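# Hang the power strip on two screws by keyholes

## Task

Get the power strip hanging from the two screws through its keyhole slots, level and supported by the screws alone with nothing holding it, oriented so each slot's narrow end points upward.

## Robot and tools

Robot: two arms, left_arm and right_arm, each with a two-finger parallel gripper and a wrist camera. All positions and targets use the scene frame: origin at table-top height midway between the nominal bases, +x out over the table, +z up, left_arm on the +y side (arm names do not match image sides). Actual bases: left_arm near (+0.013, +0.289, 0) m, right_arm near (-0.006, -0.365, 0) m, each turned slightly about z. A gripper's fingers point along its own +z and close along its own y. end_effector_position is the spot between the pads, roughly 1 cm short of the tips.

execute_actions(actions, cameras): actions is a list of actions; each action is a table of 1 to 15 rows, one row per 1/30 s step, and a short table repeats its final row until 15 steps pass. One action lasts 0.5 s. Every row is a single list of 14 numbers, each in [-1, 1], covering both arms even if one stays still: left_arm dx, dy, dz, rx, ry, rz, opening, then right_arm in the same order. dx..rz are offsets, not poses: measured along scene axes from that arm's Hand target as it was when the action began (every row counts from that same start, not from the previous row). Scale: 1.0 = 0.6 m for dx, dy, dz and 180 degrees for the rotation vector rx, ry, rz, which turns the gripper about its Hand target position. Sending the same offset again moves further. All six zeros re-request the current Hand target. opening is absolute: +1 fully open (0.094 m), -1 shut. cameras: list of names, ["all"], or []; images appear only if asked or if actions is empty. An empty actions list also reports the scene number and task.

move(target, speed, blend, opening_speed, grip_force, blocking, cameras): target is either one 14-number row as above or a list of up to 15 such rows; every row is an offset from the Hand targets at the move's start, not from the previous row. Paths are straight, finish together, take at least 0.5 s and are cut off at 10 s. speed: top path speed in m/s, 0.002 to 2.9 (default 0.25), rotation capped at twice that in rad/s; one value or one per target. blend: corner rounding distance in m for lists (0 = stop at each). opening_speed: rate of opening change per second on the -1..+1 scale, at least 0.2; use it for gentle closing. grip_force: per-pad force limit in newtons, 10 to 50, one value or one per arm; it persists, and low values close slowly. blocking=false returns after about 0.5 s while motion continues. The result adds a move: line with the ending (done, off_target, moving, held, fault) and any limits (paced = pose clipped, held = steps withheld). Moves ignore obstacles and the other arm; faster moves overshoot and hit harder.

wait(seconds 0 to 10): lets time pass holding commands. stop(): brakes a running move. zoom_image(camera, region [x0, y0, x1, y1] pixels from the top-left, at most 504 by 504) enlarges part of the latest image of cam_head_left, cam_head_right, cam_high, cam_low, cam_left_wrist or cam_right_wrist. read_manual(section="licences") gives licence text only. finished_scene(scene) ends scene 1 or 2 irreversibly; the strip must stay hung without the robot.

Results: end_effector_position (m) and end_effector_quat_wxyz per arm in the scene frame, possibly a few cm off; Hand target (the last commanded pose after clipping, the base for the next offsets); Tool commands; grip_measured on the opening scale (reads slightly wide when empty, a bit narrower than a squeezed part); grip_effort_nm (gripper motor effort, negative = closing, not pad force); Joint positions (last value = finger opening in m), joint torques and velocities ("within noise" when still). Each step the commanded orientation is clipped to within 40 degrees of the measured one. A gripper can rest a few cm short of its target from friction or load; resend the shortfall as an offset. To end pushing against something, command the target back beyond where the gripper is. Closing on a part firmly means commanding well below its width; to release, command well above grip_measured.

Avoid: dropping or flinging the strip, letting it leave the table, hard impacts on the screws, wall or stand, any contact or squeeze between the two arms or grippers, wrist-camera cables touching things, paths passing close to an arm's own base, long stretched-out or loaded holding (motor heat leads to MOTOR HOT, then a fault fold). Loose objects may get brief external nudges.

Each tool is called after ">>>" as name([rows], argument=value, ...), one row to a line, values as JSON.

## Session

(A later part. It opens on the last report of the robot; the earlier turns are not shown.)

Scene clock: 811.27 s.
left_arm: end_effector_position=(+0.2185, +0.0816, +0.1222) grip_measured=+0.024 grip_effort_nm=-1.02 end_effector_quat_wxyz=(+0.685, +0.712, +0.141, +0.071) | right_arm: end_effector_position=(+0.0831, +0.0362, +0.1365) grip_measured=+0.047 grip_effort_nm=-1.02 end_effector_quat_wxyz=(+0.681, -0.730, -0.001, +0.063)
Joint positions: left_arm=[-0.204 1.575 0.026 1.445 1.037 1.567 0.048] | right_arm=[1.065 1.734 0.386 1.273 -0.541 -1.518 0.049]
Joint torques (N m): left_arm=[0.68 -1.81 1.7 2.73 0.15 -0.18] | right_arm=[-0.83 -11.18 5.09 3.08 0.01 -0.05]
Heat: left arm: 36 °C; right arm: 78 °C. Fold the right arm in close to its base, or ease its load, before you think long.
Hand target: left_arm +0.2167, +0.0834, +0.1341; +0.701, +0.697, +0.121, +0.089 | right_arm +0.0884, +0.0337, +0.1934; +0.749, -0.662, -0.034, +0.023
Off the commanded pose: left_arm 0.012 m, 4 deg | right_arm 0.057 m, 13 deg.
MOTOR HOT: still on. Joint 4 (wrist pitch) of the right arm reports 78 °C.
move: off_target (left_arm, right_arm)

>>> move([
  [0,0,0,0,0,0,-0.4, -0.004,0.0,-0.04,0,0,0,0.85],
  [0,0,0,0,0,0,-0.4, 0.01,-0.2,-0.035,0,0,0,0.85],
], speed=0.2, cameras=["cam_left_wrist","cam_head_left"])

Scene clock: 817.97 s.
left_arm: end_effector_position=(+0.2191, +0.0827, +0.1192) grip_measured=+0.023 grip_effort_nm=-1.02 end_effector_quat_wxyz=(+0.682, +0.713, +0.147, +0.071) | right_arm: end_effector_position=(+0.0952, -0.0823, +0.1270) grip_measured=+0.848 grip_effort_nm=0.11 end_effector_quat_wxyz=(+0.678, -0.731, +0.024, +0.071)
Joint positions: left_arm=[-0.202 1.584 0.022 1.445 1.031 1.572 0.048] | right_arm=[0.672 1.445 0.029 1.302 -0.911 -1.525 0.087]
Joint torques (N m): left_arm=[0.31 -2.43 1.87 2.7 0.24 -0.24] | right_arm=[-0.51 -5.01 3.75 3.61 -0.22 0.21]
Heat: left arm: 38 °C; right arm: 79 °C. Fold the right arm in close to its base, or ease its load, before you think long.
Hand target: left_arm +0.2168, +0.0834, +0.1342; +0.701, +0.697, +0.121, +0.089 | right_arm +0.0945, -0.0862, +0.1724; +0.749, -0.661, -0.034, +0.023
Off the commanded pose: left_arm 0.015 m, 5 deg | right_arm 0.046 m, 14 deg.
MOTOR HOT: still on. Joint 4 (wrist pitch) of the right arm reports 79 °C.
move: off_target (left_arm, right_arm)
camera_calibration:
cam_left_wrist: T_world_to_cam=[[-0.0685959, 0.00771874, -0.997615, 0.139591], [0.608479, 0.792766, -0.0357052, -0.155163], [0.7906, -0.609477, -0.0590772, -0.00917972], [0, 0, 0, 1]] pos_world=[0.111247, 0.116336, 0.133175]
Images, in order (width x height): cam_head_left 896x504, cam_left_wrist 672x504.

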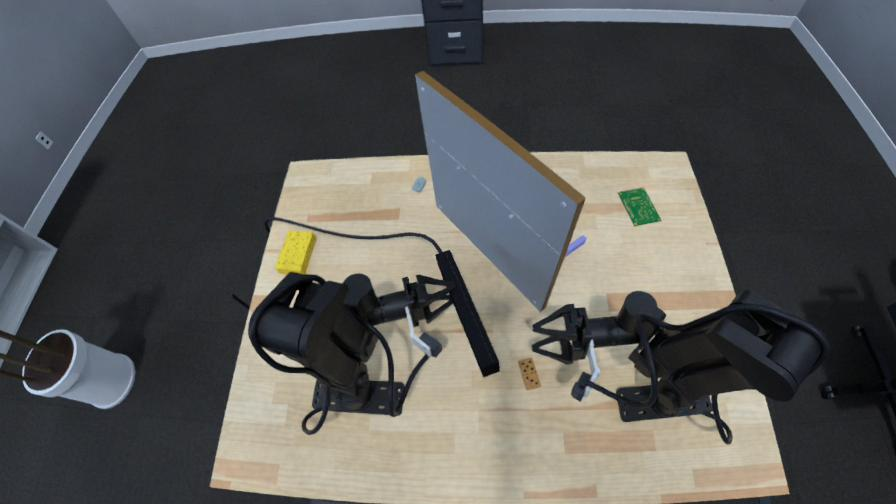

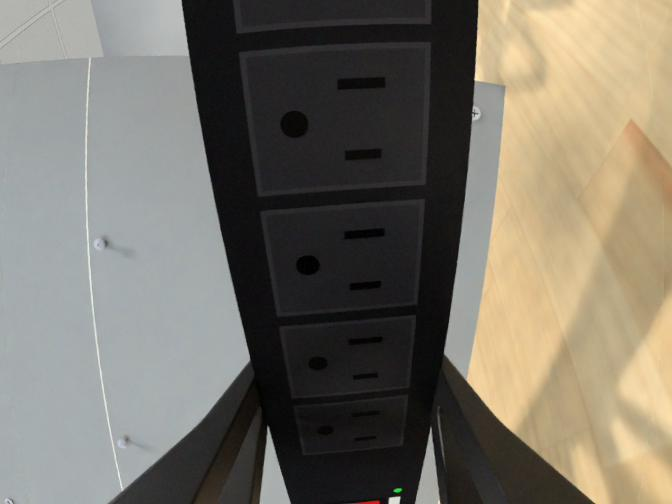

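>>> move([
  [0.03,0.06,0.2,0.002,-0.004,0.04,-0.4, -0.02,-0.12,0.05,-0.3,0,0,0.85],
  [0.105,0.128,0.4,0.0065,-0.013,0.1197,-0.4, -0.02,-0.12,0.05,-0.43,0,0,0.85],
], speed=0.25, blend=[0.03,0], cameras=["cam_left_wrist","cam_head_left"])

Scene clock: 836.27 s.
left_arm: end_effector_position=(+0.2836, +0.1608, +0.3508) grip_measured=+0.023 grip_effort_nm=-1.02 end_effector_quat_wxyz=(+0.659, +0.672, +0.261, +0.213) | right_arm: end_effector_position=(+0.0849, -0.1583, +0.1969) grip_measured=+0.848 grip_effort_nm=0.10 end_effector_quat_wxyz=(-0.166, +0.986, -0.016, -0.021)
Joint positions: left_arm=[0.097 0.822 0.785 -0.033 0.955 1.571 0.048] | right_arm=[0.923 1.171 1.225 -1.364 -0.216 -2.102 0.087]
Joint torques (N m): left_arm=[0.38 -1.01 10.81 1.85 0.12 0.06] | right_arm=[0.65 -2.1 9.01 0.17 -0.15 -0.06]
Heat: left arm: 40 °C; right arm: 78 °C. Fold the right arm in close to its base, or ease its load, before you think long.
Hand target: left_arm +0.2798, +0.1602, +0.3741; +0.667, +0.667, +0.235, +0.234 | right_arm +0.0825, -0.1582, +0.2024; -0.171, +0.984, +0.012, -0.039
Off the commanded pose: left_arm 0.024 m, 4 deg | right_arm 0.006 m, 4 deg.
MOTOR HOT: still on. Joint 4 (wrist pitch) of the right arm reports 78 °C.
joint sent to its limit (right arm) — joint 6 (wrist roll), lower limit. The joint targets are off in orientation, not in position.
move: off_target (left_arm, right_arm)
camera_calibration:
cam_left_wrist: T_world_to_cam=[[-0.0214001, -0.00636743, -0.999751, 0.36409], [0.278318, 0.960413, -0.0120744, -0.189691], [0.960251, -0.278507, -0.0187808, -0.11442], [0, 0, 0, 1]] pos_world=[0.170458, 0.152633, 0.35956]
Images, in order (width x height): cam_head_left 896x504, cam_left_wrist 672x504.

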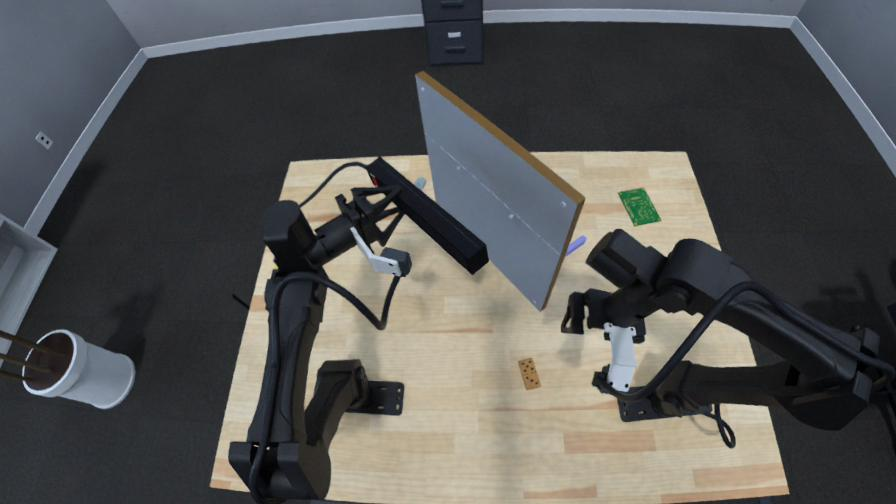

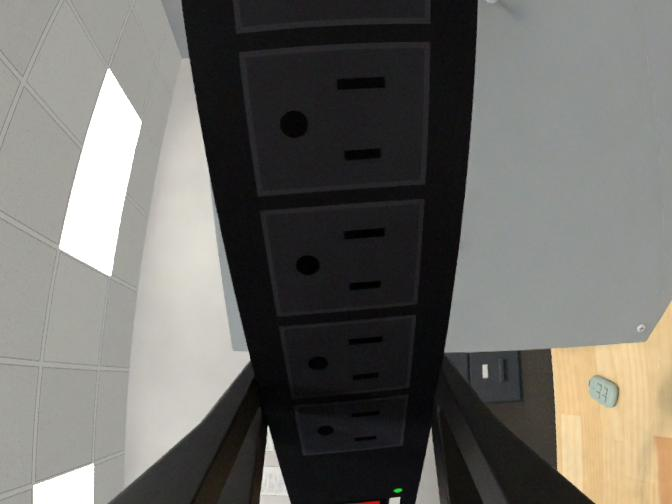

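>>> move([
  [0,0,0.02,-0.312,0.39,0,-0.4, 0,0,0,0,0,0,0.85],
  [0,0,0.02,-0.612,0.765,0,-0.4, 0,0,0,0,0,0,0.85],
], speed=0.35, blend=[0.03,0], cameras=["cam_left_wrist","cam_head_left","cam_head_right","cam_high"])

Scene clock: 854.17 s.
left_arm: end_effector_position=(+0.2841, +0.1614, +0.3600) grip_measured=+0.020 grip_effort_nm=-1.02 end_effector_quat_wxyz=(+0.227, -0.244, +0.685, -0.648) | right_arm: end_effector_position=(+0.0849, -0.1584, +0.1969) grip_measured=+0.848 grip_effort_nm=0.10 end_effector_quat_wxyz=(-0.166, +0.986, -0.016, -0.022)
Joint positions: left_arm=[0.101 0.841 0.85 -0.11 0.961 -1.493 0.048] | right_arm=[0.923 1.171 1.225 -1.364 -0.216 -2.102 0.087]
Joint torques (N m): left_arm=[0.2 -1.54 9.55 2.29 0.17 -0.14] | right_arm=[0.64 -2.09 9.01 0.16 -0.15 -0.05]
Heat: left arm: 39 °C; right arm: 63 °C.
Hand target: left_arm +0.2798, +0.1602, +0.3861; +0.255, -0.213, +0.674, -0.660 | right_arm +0.0824, -0.1582, +0.2024; -0.171, +0.984, +0.012, -0.040
Off the commanded pose: left_arm 0.026 m, 5 deg | right_arm 0.006 m, 4 deg.
MOTOR HOT: cleared for the motors of the right arm.
joint sent to its limit (right arm) — joint 6 (wrist roll), lower limit. The joint targets are off in orientation, not in position.
move: off_target (left_arm, right_arm)
camera_calibration:
cam_left_wrist: T_world_to_cam=[[0.0320694, -0.0888502, 0.995529, -0.346833], [-0.996794, -0.0758945, 0.0253367, 0.325859], [0.073304, -0.993149, -0.0909992, 0.278831], [0, 0, 0, 1]] pos_world=[0.315498, 0.270836, 0.3624]
Images, in order (width x height): cam_head_left 896x504, cam_head_right 896x504, cam_high 896x504, cam_left_wrist 672x504.

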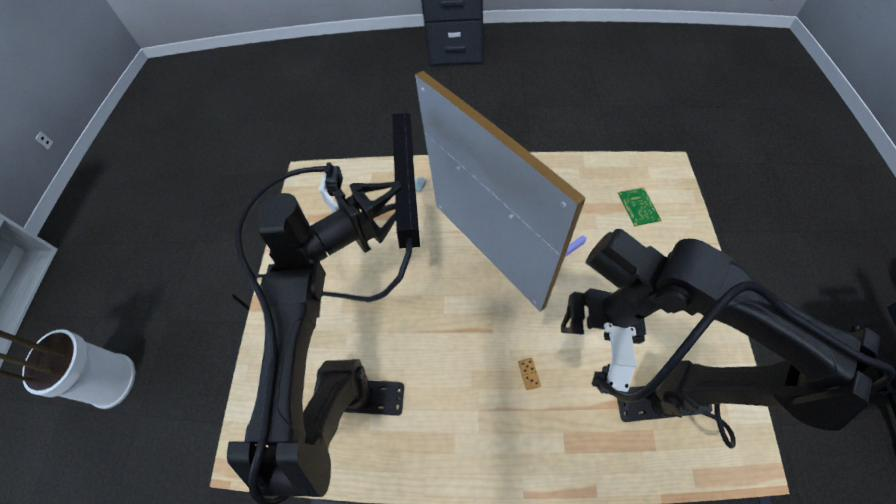

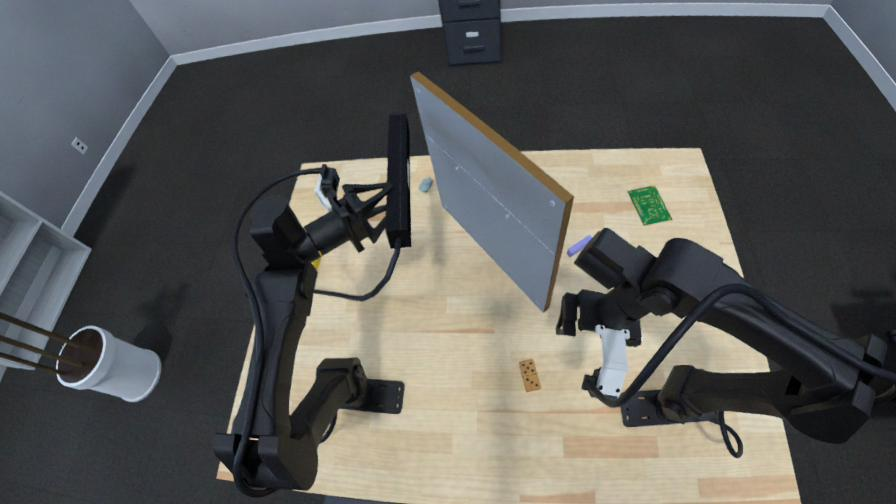

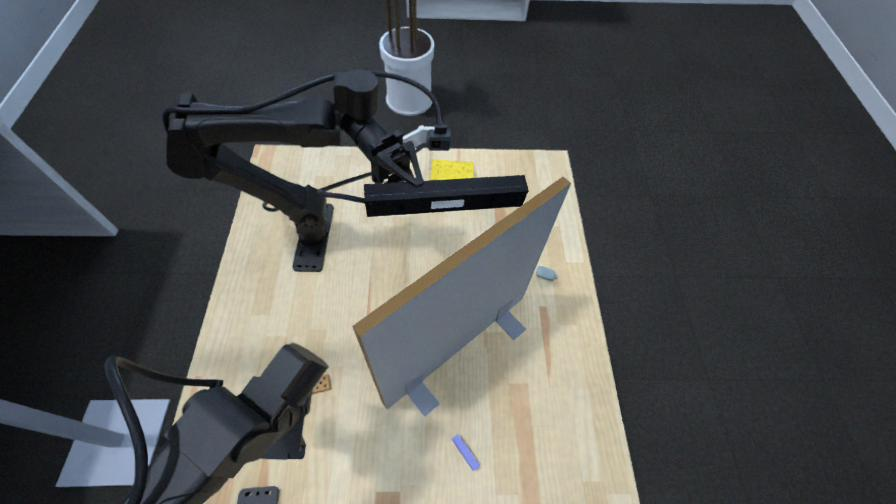

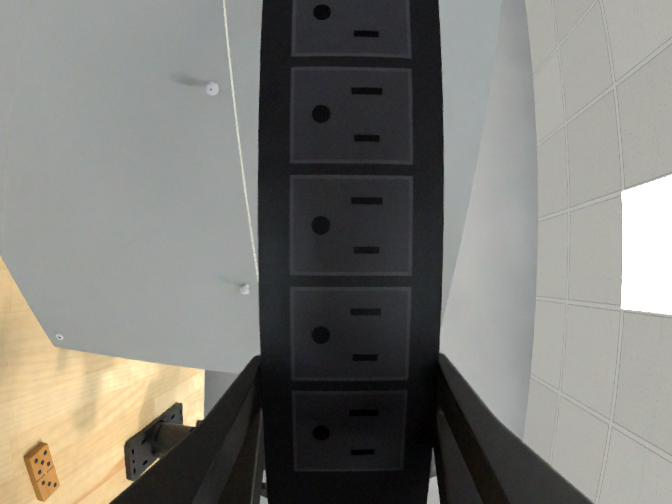

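>>> move(target=[0.0,-0.03,0,0,0,0.12,-0.4, 0,0,0,0,0,0,0.85], speed=0.15, cameras=["cam_left_wrist","cam_head_left"])

Scene clock: 878.63 s.
left_arm: end_effector_position=(+0.2853, +0.1428, +0.3610) grip_measured=+0.019 grip_effort_nm=-1.02 end_effector_quat_wxyz=(+0.360, -0.351, +0.649, -0.571) | right_arm: end_effector_position=(+0.0849, -0.1584, +0.1969) grip_measured=+0.848 grip_effort_nm=0.10 end_effector_quat_wxyz=(-0.166, +0.986, -0.016, -0.022)
Joint positions: left_arm=[-0.444 0.73 0.85 -0.21 0.041 -1.5 0.048] | right_arm=[0.923 1.171 1.225 -1.364 -0.216 -2.102 0.087]
Joint torques (N m): left_arm=[-0.8 -1.73 7.43 2.61 -0.02 -0.06] | right_arm=[0.65 -2.09 8.99 0.16 -0.15 -0.05]
Heat: left arm: 40 °C; right arm: 54 °C.
Hand target: left_arm +0.2798, +0.1422, +0.3861; +0.374, -0.335, +0.622, -0.600 | right_arm +0.0824, -0.1582, +0.2024; -0.171, +0.984, +0.012, -0.040
Off the commanded pose: left_arm 0.026 m, 5 deg | right_arm 0.006 m, 4 deg.
joint sent to its limit (right arm) — joint 6 (wrist roll), lower limit. The joint targets are off in orientation, not in position.
move: off_target (left_arm, right_arm)
camera_calibration:
cam_left_wrist: T_world_to_cam=[[0.0550547, -0.148415, 0.987392, -0.344563], [-0.900951, -0.433664, -0.0149489, 0.363848], [0.430415, -0.888768, -0.157589, 0.167624], [0, 0, 0, 1]] pos_world=[0.274631, 0.255628, 0.372073]
Images, in order (width x height): cam_head_left 896x504, cam_left_wrist 672x504.

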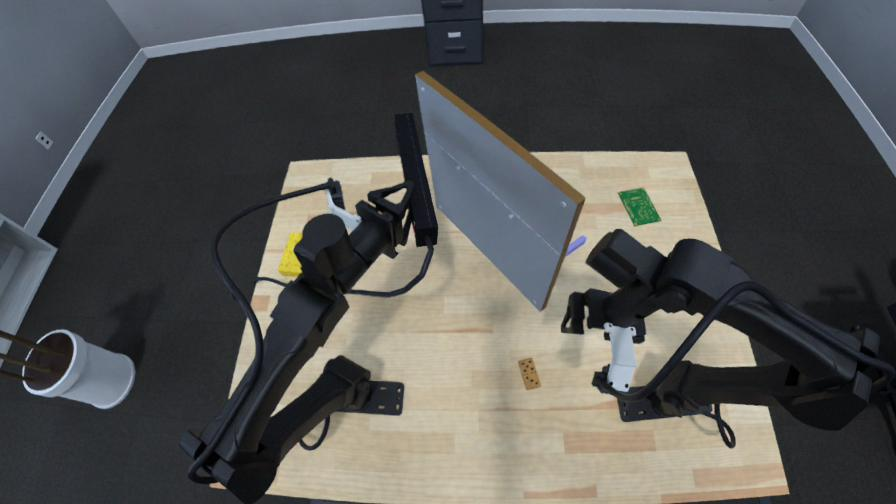

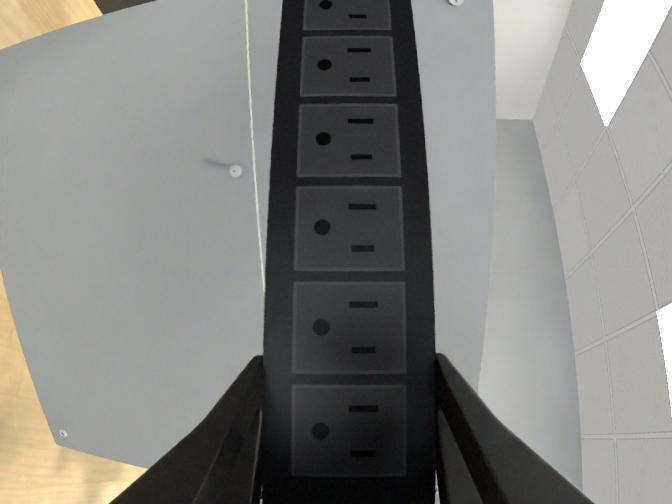

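>>> move(target=[0.0,0.0,-0.03,-0.029,0.002,-0.12,-0.4, 0,0,0,0,0,0,0.85], speed=0.2, cameras=["cam_left_wrist","cam_head_left","cam_high"])

Scene clock: 934.43 s.
left_arm: end_effector_position=(+0.2871, +0.1488, +0.3481) grip_measured=+0.019 grip_effort_nm=-1.02 end_effector_quat_wxyz=(+0.222, -0.282, +0.656, -0.664) | right_arm: end_effector_position=(+0.0849, -0.1584, +0.1969) grip_measured=+0.848 grip_effort_nm=0.10 end_effector_quat_wxyz=(-0.166, +0.986, -0.016, -0.022)
Joint positions: left_arm=[-0.015 0.798 0.741 0.03 0.799 -1.634 0.048] | right_arm=[0.923 1.171 1.225 -1.364 -0.216 -2.102 0.087]
Joint torques (N m): left_arm=[-0.06 -1.03 6.87 2.76 0.46 0.06] | right_arm=[0.65 -2.09 8.99 0.16 -0.15 -0.05]
Heat: left arm: 50 °C; right arm: 46 °C.
Hand target: left_arm +0.2799, +0.1422, +0.3681; +0.238, -0.231, +0.647, -0.686 | right_arm +0.0824, -0.1582, +0.2024; -0.171, +0.984, +0.012, -0.040
Off the commanded pose: left_arm 0.022 m, 7 deg | right_arm 0.006 m, 4 deg.
joint sent to its limit (right arm) — joint 6 (wrist roll), lower limit. The joint targets are off in orientation, not in position.
move: off_target (left_arm, right_arm)
camera_calibration:
cam_left_wrist: T_world_to_cam=[[0.069044, -0.00639245, 0.997593, -0.359762], [-0.990018, -0.123605, 0.0677276, 0.318542], [0.122874, -0.992311, -0.0148628, 0.22411], [0, 0, 0, 1]] pos_world=[0.312664, 0.25946, 0.340653]
Images, in order (width x height): cam_head_left 896x504, cam_high 896x504, cam_left_wrist 672x504.

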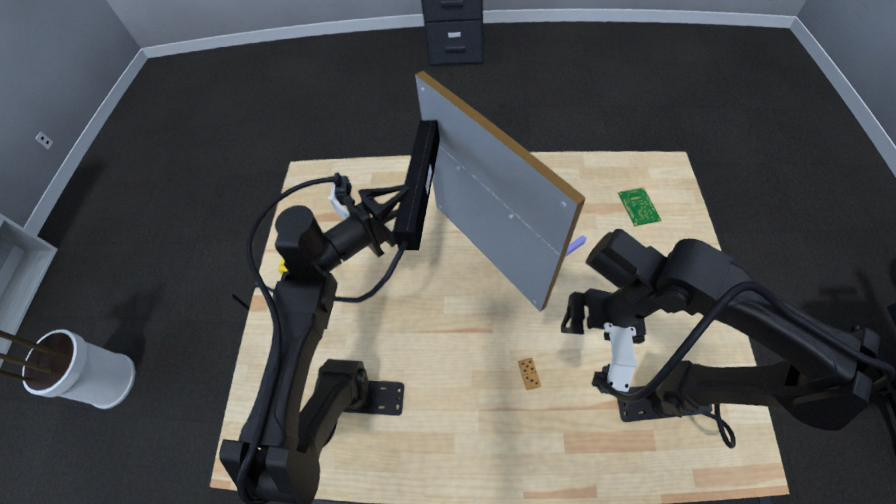

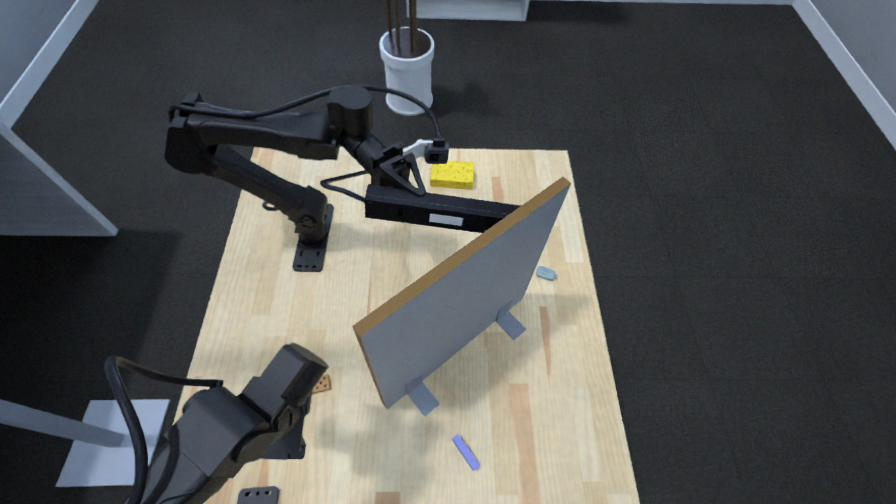

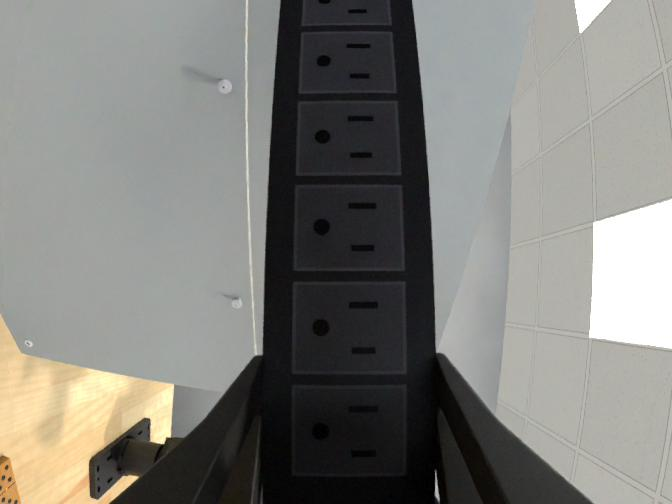

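>>> move([
  [-0.007,-0.068,-0.033,0,0,-0.017,-0.4, 0,0,0,0,0,0,0.85],
  [0.02,-0.145,-0.033,0,0,-0.017,-0.4, 0,0,0,0,0,0,0.85],
], speed=0.08, blend=[0.02,0], cameras=["cam_left_wrist","cam_head_left","cam_high"])

Scene clock: 966.47 s.
left_arm: end_effector_position=(+0.2964, +0.0638, +0.3260) grip_measured=+0.018 grip_effort_nm=-1.02 end_effector_quat_wxyz=(+0.221, -0.237, +0.667, -0.670) | right_arm: end_effector_position=(+0.0849, -0.1584, +0.1969) grip_measured=+0.848 grip_effort_nm=0.10 end_effector_quat_wxyz=(-0.166, +0.986, -0.016, -0.022)
Joint positions: left_arm=[-0.423 0.962 0.689 0.27 0.459 -1.592 0.048] | right_arm=[0.923 1.171 1.225 -1.364 -0.216 -2.102 0.087]
Joint torques (N m): left_arm=[-1.24 -1.24 9.96 2.31 0.2 -0.14] | right_arm=[0.65 -2.09 8.98 0.16 -0.15 -0.05]
Heat: left arm: 49 °C; right arm: 43 °C.
Hand target: left_arm +0.2918, +0.0551, +0.3483; +0.219, -0.214, +0.653, -0.692 | right_arm +0.0824, -0.1582, +0.2024; -0.171, +0.984, +0.012, -0.040
Off the commanded pose: left_arm 0.024 m, 4 deg | right_arm 0.006 m, 4 deg.
joint sent to its limit (right arm) — joint 6 (wrist roll), lower limit. The joint targets are off in orientation, not in position.
move: off_target (left_arm, right_arm)
camera_calibration:
cam_left_wrist: T_world_to_cam=[[0.0108029, -0.0354694, 0.999312, -0.320438], [-0.998401, -0.0558457, 0.00881086, 0.336149], [0.0554948, -0.997809, -0.0360159, 0.165618], [0, 0, 0, 1]] pos_world=[0.329883, 0.172662, 0.323221]
Images, in order (width x height): cam_head_left 896x504, cam_high 896x504, cam_left_wrist 672x504.

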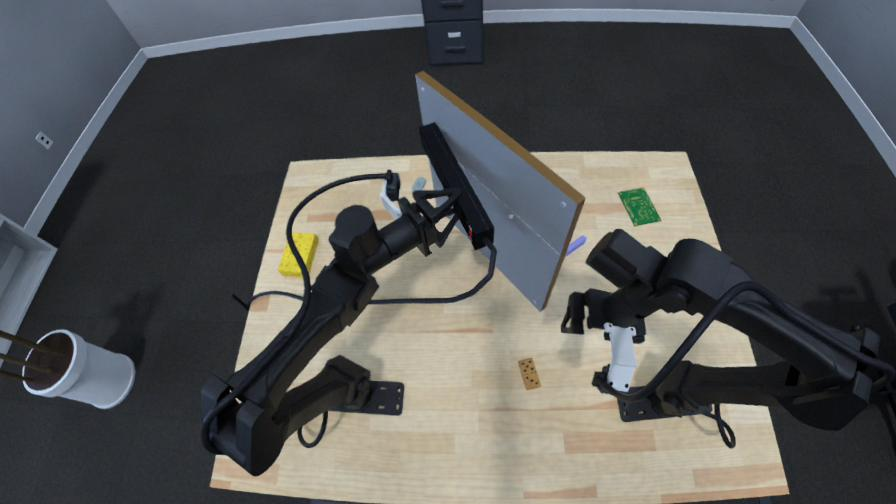

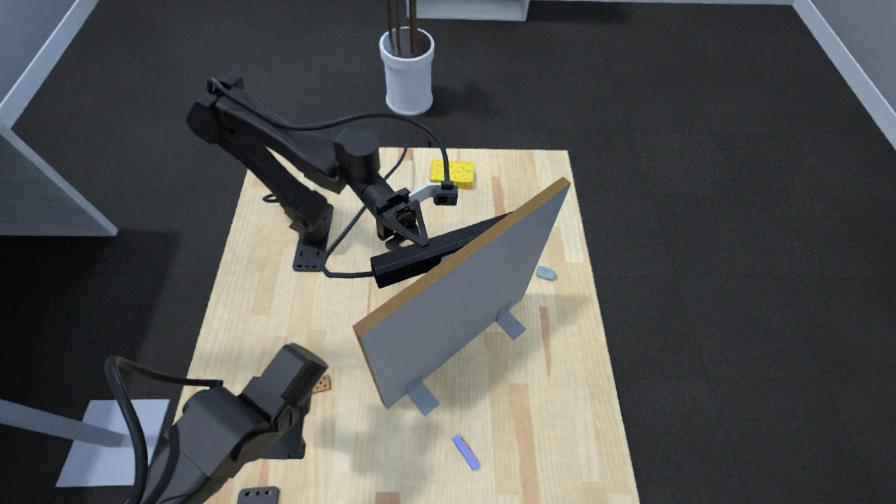

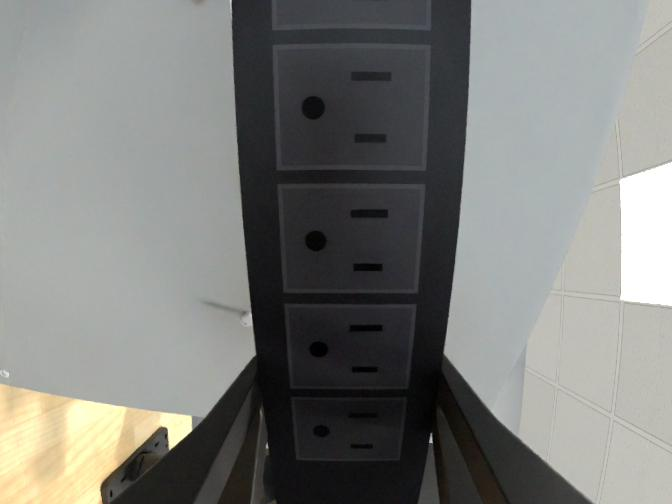

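>>> move(target=[0.0235,-0.068,0.003,0,0,0,-0.4, 0,0,0,0,0,0,0.85], speed=0.06, cameras=["cam_left_wrist","cam_head_left","cam_head_right"])

Scene clock: 973.43 s.
left_arm: end_effector_position=(+0.3118, +0.0274, +0.3154) grip_measured=+0.018 grip_effort_nm=-1.02 end_effector_quat_wxyz=(+0.223, -0.247, +0.675, -0.658) | right_arm: end_effector_position=(+0.0849, -0.1584, +0.1969) grip_measured=+0.848 grip_effort_nm=0.09 end_effector_quat_wxyz=(-0.166, +0.986, -0.016, -0.022)
Joint positions: left_arm=[-0.553 1.104 0.743 0.324 0.313 -1.584 0.048] | right_arm=[0.923 1.171 1.225 -1.364 -0.216 -2.102 0.087]
Joint torques (N m): left_arm=[-1.35 -2.3 11.74 2.46 0.31 -0.1] | right_arm=[0.65 -2.07 9.01 0.16 -0.16 -0.05]
Heat: left arm: 48 °C; right arm: 42 °C.
Hand target: left_arm +0.3059, +0.0144, +0.3502; +0.219, -0.214, +0.653, -0.692 | right_arm +0.0824, -0.1582, +0.2024; -0.171, +0.984, +0.012, -0.040
Off the commanded pose: left_arm 0.038 m, 6 deg | right_arm 0.006 m, 4 deg.
joint sent to its limit (right arm) — joint 6 (wrist roll), lower limit. The joint targets are off in orientation, not in position.
move: off_target (left_arm, right_arm)
camera_calibration:
cam_left_wrist: T_world_to_cam=[[0.0320295, -0.0584903, 0.997774, -0.316764], [-0.997011, -0.0720942, 0.0277788, 0.343591], [0.0703089, -0.995681, -0.0606246, 0.131119], [0, 0, 0, 1]] pos_world=[0.343491, 0.136796, 0.314463]
Images, in order (width x height): cam_head_left 896x504, cam_head_right 896x504, cam_left_wrist 672x504.

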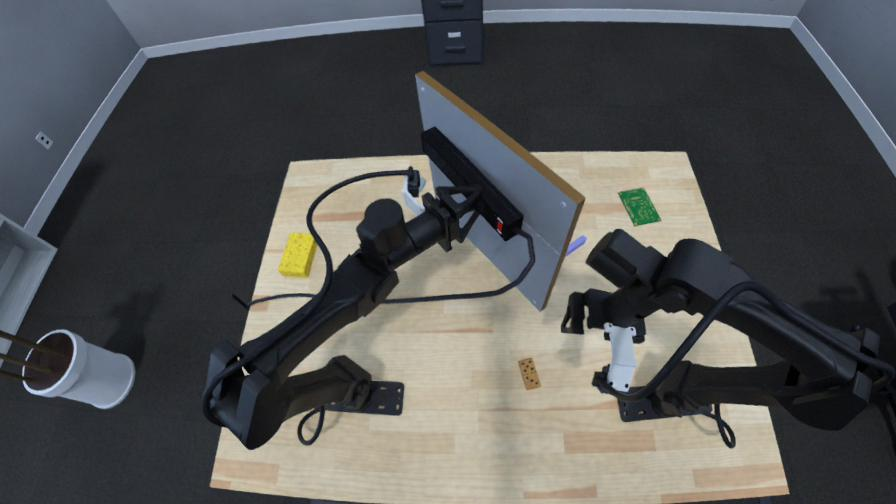

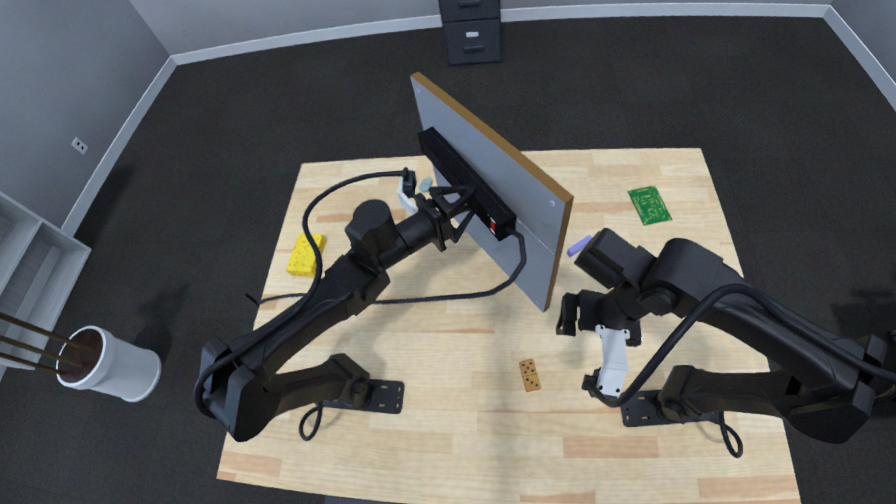

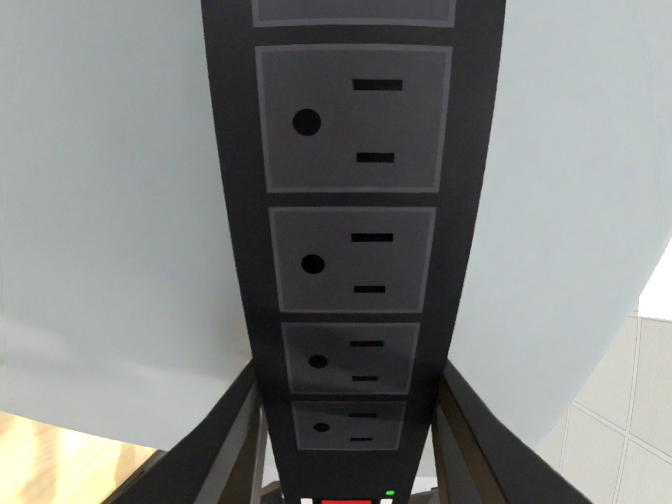

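>>> zoom_image(camera="cam_head_left", region=[400, 60, 600, 320])

>>> zoom_image(camera="cam_left_wrist", region=[180, 250, 460, 504])

Scaled by 1.938 from the camera's 896x504 image, which has a finer 1280x720 frame.

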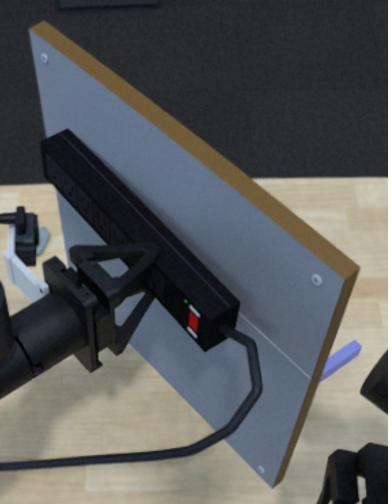

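Scaled by 1.800 from the camera's 672x504 image, which has a finer 960x720 frame.

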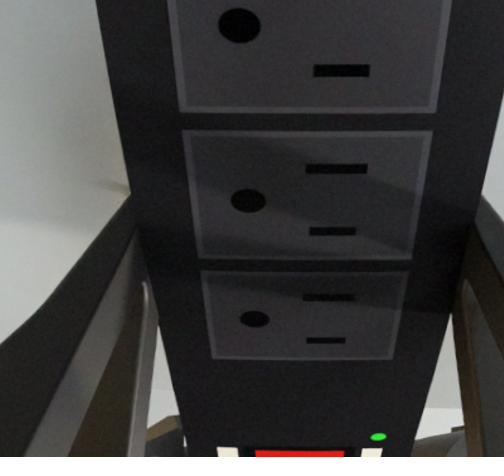

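>>> move([
  [-0.027,0.034,0,0,0,0,-0.4, 0,0,0,0,0,0,0.85],
  [-0.027,0.034,-0.04,0,0,0,-0.4, 0,0,0,0,0,0,0.85],
], speed=0.08, cameras=["cam_left_wrist","cam_head_left","cam_head_right"])

Scene clock: 1034.43 s.
left_arm: end_effector_position=(+0.2918, +0.0314, +0.2993) grip_measured=+0.018 grip_effort_nm=-1.02 end_effector_quat_wxyz=(+0.197, -0.234, +0.683, -0.664) | right_arm: end_effector_position=(+0.0849, -0.1584, +0.1969) grip_measured=+0.848 grip_effort_nm=0.10 end_effector_quat_wxyz=(-0.166, +0.986, -0.016, -0.022)
Joint positions: left_arm=[-0.543 1.041 0.656 0.34 0.38 -1.596 0.048] | right_arm=[0.923 1.171 1.225 -1.364 -0.216 -2.102 0.087]
Joint torques (N m): left_arm=[0.43 -3.97 7.28 2.77 0.05 -0.04] | right_arm=[0.65 -2.09 9.01 0.16 -0.16 -0.05]
Heat: left arm: 51 °C; right arm: 38 °C.
Hand target: left_arm +0.2897, +0.0348, +0.3262; +0.219, -0.214, +0.653, -0.692 | right_arm +0.0824, -0.1582, +0.2024; -0.171, +0.984, +0.012, -0.040
Off the commanded pose: left_arm 0.027 m, 6 deg | right_arm 0.006 m, 4 deg.
joint sent to its limit (right arm) — joint 6 (wrist roll), lower limit. The joint targets are off in orientation, not in position.
move: off_target (left_arm, right_arm)
camera_calibration:
cam_left_wrist: T_world_to_cam=[[0.0475955, -0.0561616, 0.997287, -0.304352], [-0.998782, -0.0156406, 0.0467861, 0.31741], [0.0129705, -0.998299, -0.0568376, 0.151158], [0, 0, 0, 1]] pos_world=[0.329549, 0.138772, 0.297267]
Images, in order (width x height): cam_head_left 896x504, cam_head_right 896x504, cam_left_wrist 672x504.

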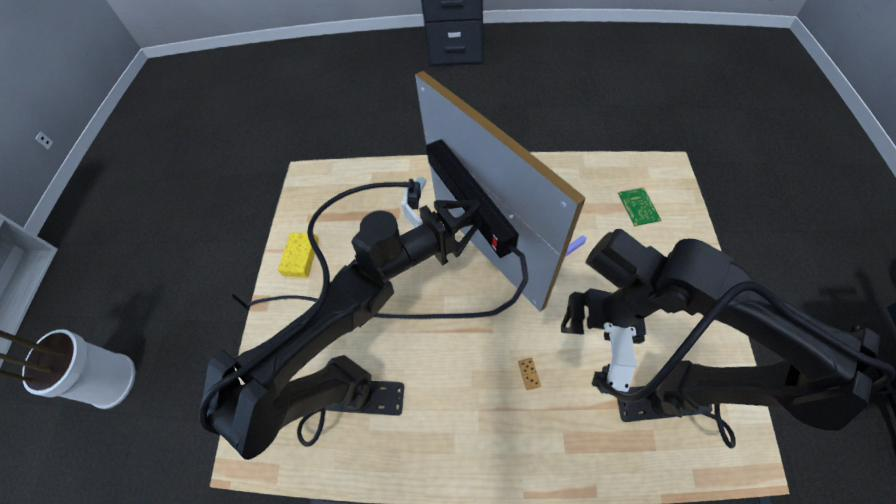

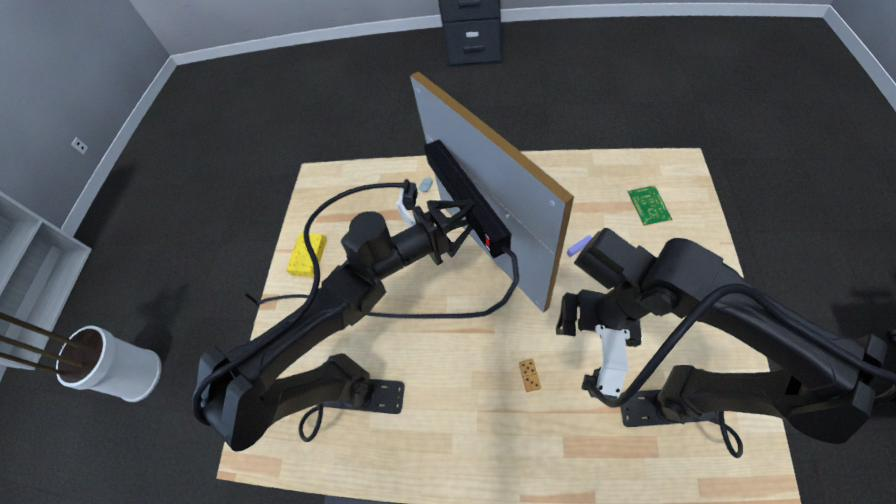

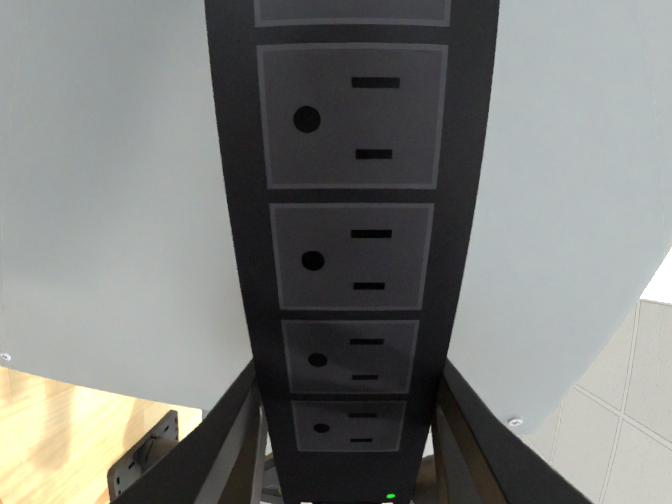

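>>> move(target=[-0.005,0.007,-0.045,0.0112,-0.0141,0.02,-0.4, 0,0,0,0,0,0,0.85], speed=0.08, cameras=["cam_left_wrist","cam_head_left","cam_head_right"])

Scene clock: 1058.93 s.
left_arm: end_effector_position=(+0.2910, +0.0376, +0.2716) grip_measured=+0.018 grip_effort_nm=-1.02 end_effector_quat_wxyz=(+0.231, -0.241, +0.683, -0.650) | right_arm: end_effector_position=(+0.0849, -0.1584, +0.1969) grip_measured=+0.848 grip_effort_nm=0.10 end_effector_quat_wxyz=(-0.166, +0.986, -0.016, -0.022)
Joint positions: left_arm=[-0.571 1.028 0.544 0.434 0.291 -1.554 0.048] | right_arm=[0.923 1.171 1.225 -1.364 -0.216 -2.102 0.087]
Joint torques (N m): left_arm=[-0.68 -4.3 6.97 2.77 -0.1 0.17] | right_arm=[0.64 -2.07 8.99 0.15 -0.15 -0.05]
Heat: left arm: 50 °C; right arm: 38 °C.
Hand target: left_arm +0.2867, +0.0390, +0.2990; +0.259, -0.215, +0.653, -0.678 | right_arm +0.0824, -0.1582, +0.2024; -0.171, +0.984, +0.012, -0.040
Off the commanded pose: left_arm 0.028 m, 6 deg | right_arm 0.006 m, 4 deg.
joint sent to its limit (right arm) — joint 6 (wrist roll), lower limit. The joint targets are off in orientation, not in position.
move: off_target (left_arm, right_arm)
camera_calibration:
cam_left_wrist: T_world_to_cam=[[0.0203577, -0.0861103, 0.996078, -0.266836], [-0.997042, -0.0755976, 0.0138421, 0.328682], [0.0741092, -0.993413, -0.0873947, 0.146125], [0, 0, 0, 1]] pos_world=[0.322313, 0.147032, 0.27401]
Images, in order (width x height): cam_head_left 896x504, cam_head_right 896x504, cam_left_wrist 672x504.

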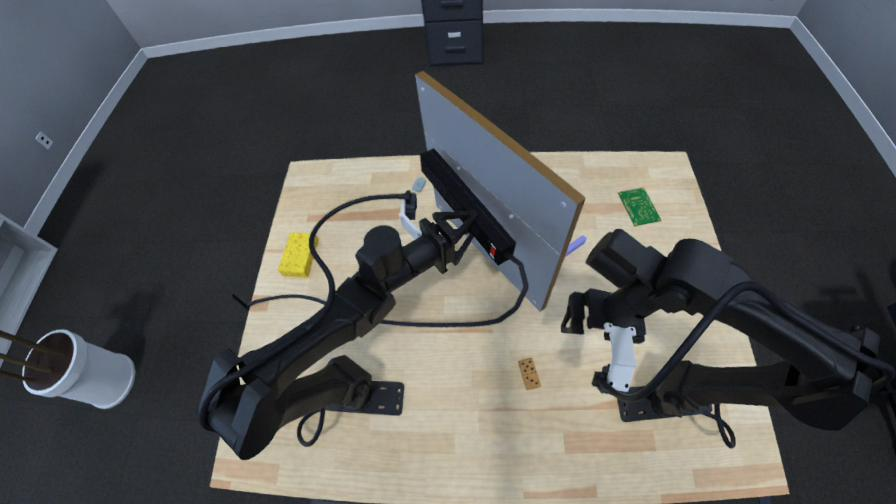

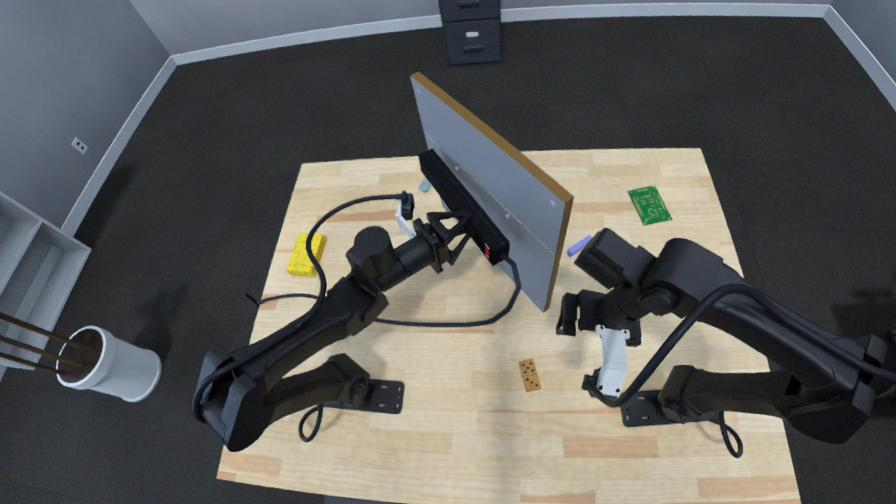

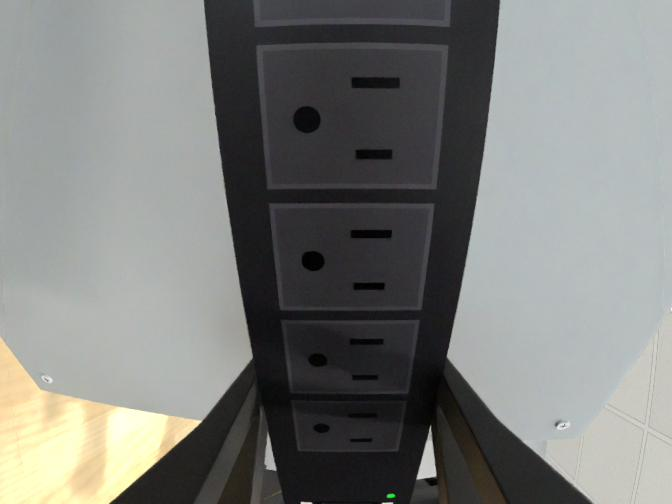

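>>> zoom_image(camera="cam_head_left", region=[410, 140, 540, 280])

>>> zoom_image(camera="cam_head_right", region=[410, 140, 540, 280])

Scaled by 3.600 from the camera's 896x504 image, which has a finer 1280x720 frame.

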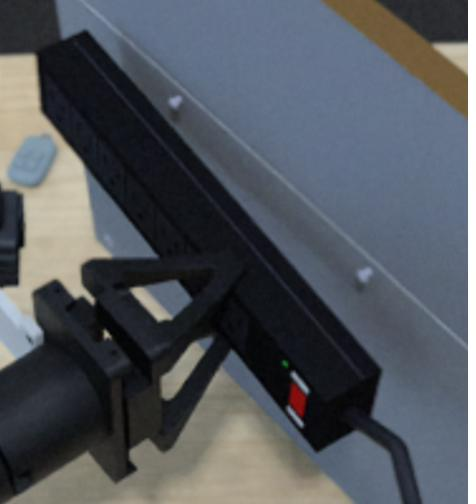

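Scaled by 3.600 from the camera's 896x504 image, which has a finer 1280x720 frame.

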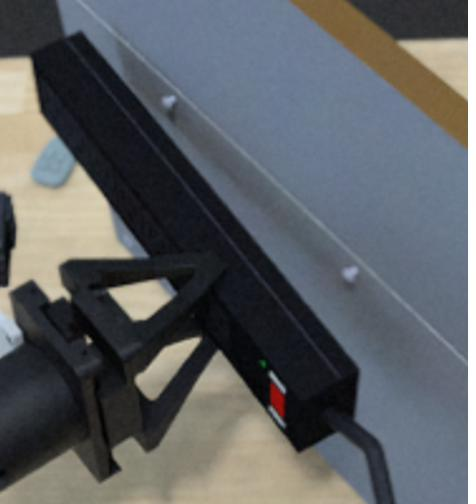

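>>> move(target=[0.0156,-0.0195,0.022,0,0,0.018,-0.4, 0,0,0,0,0,0,0.85], speed=0.06, cameras=["cam_left_wrist","cam_head_left","cam_head_right"])

>>> zoom_image(camera="cam_head_left", region=[410, 140, 540, 280])

>>> zoom_image(camera="cam_head_right", region=[410, 140, 540, 280])

Scene clock: 1178.43 s.
left_arm: end_effector_position=(+0.2921, +0.0323, +0.2705) grip_measured=+0.018 grip_effort_nm=-1.02 end_effector_quat_wxyz=(+0.252, -0.257, +0.680, -0.639) | right_arm: end_effector_position=(+0.0849, -0.1584, +0.1969) grip_measured=+0.848 grip_effort_nm=0.10 end_effector_quat_wxyz=(-0.166, +0.986, -0.016, -0.022)
Joint positions: left_arm=[-0.639 1.036 0.551 0.429 0.167 -1.547 0.048] | right_arm=[0.923 1.171 1.225 -1.364 -0.216 -2.102 0.087]
Joint torques (N m): left_arm=[-0.59 -2.41 12.11 2.56 -0.1 0.14] | right_arm=[0.65 -2.09 9.02 0.15 -0.16 -0.05]
Heat: left arm: 55 °C; right arm: 38 °C.
Hand target: left_arm +0.2961, +0.0273, +0.3123; +0.278, -0.233, +0.647, -0.671 | right_arm +0.0824, -0.1582, +0.2024; -0.171, +0.984, +0.012, -0.040
Off the commanded pose: left_arm 0.042 m, 7 deg | right_arm 0.006 m, 4 deg.
joint sent to its limit (right arm) — joint 6 (wrist roll), lower limit. The joint targets are off in orientation, not in position.
move: off_target (left_arm, right_arm)
camera_calibration:
cam_left_wrist: T_world_to_cam=[[0.0215751, -0.0985082, 0.994902, -0.265917], [-0.991345, -0.131007, 0.00852664, 0.331014], [0.129499, -0.986475, -0.100482, 0.127835], [0, 0, 0, 1]] pos_world=[0.317331, 0.143276, 0.274584]
Images, in order (width x height): cam_head_left 896x504, cam_head_right 896x504, cam_left_wrist 672x504.

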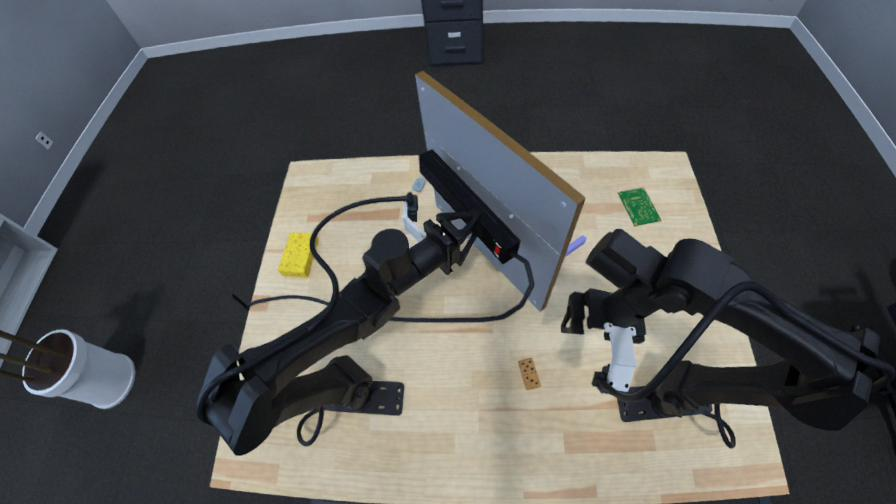

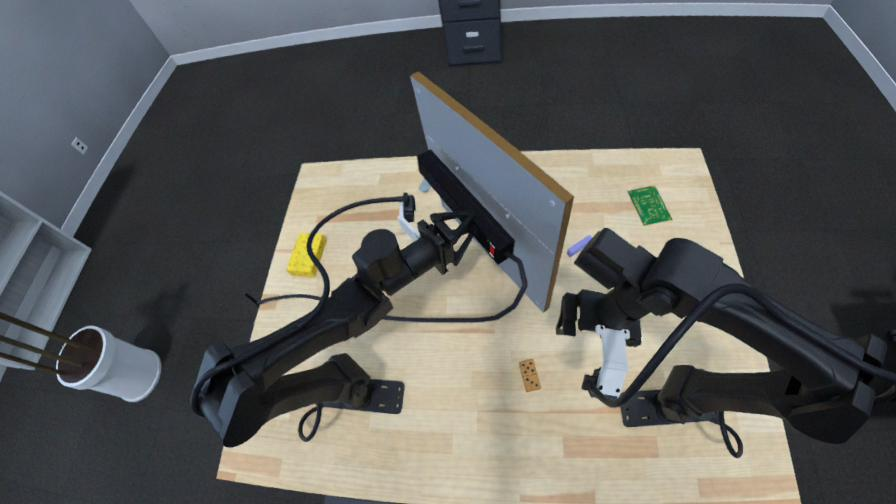

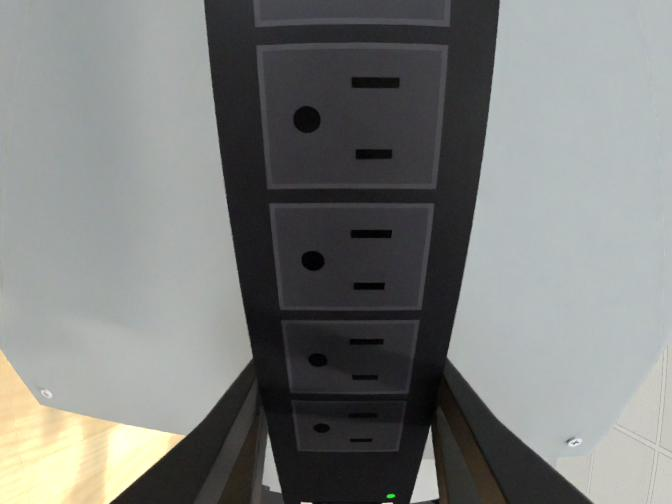

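Scaled by 3.600 from the camera's 896x504 image, which has a finer 1280x720 frame.

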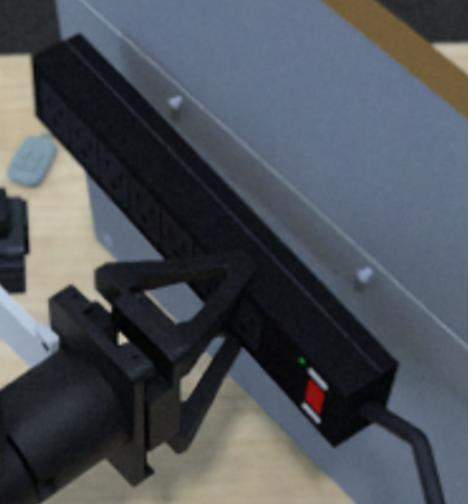

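Scaled by 3.600 from the camera's 896x504 image, which has a finer 1280x720 frame.

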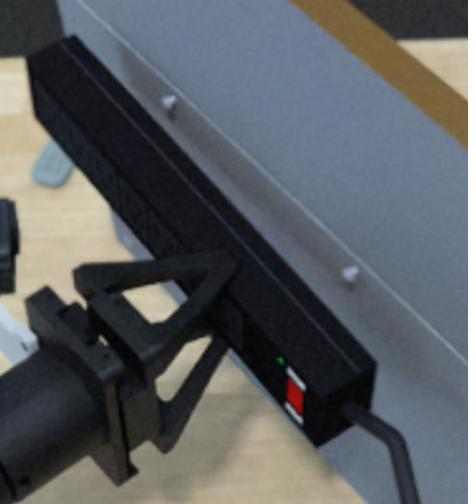

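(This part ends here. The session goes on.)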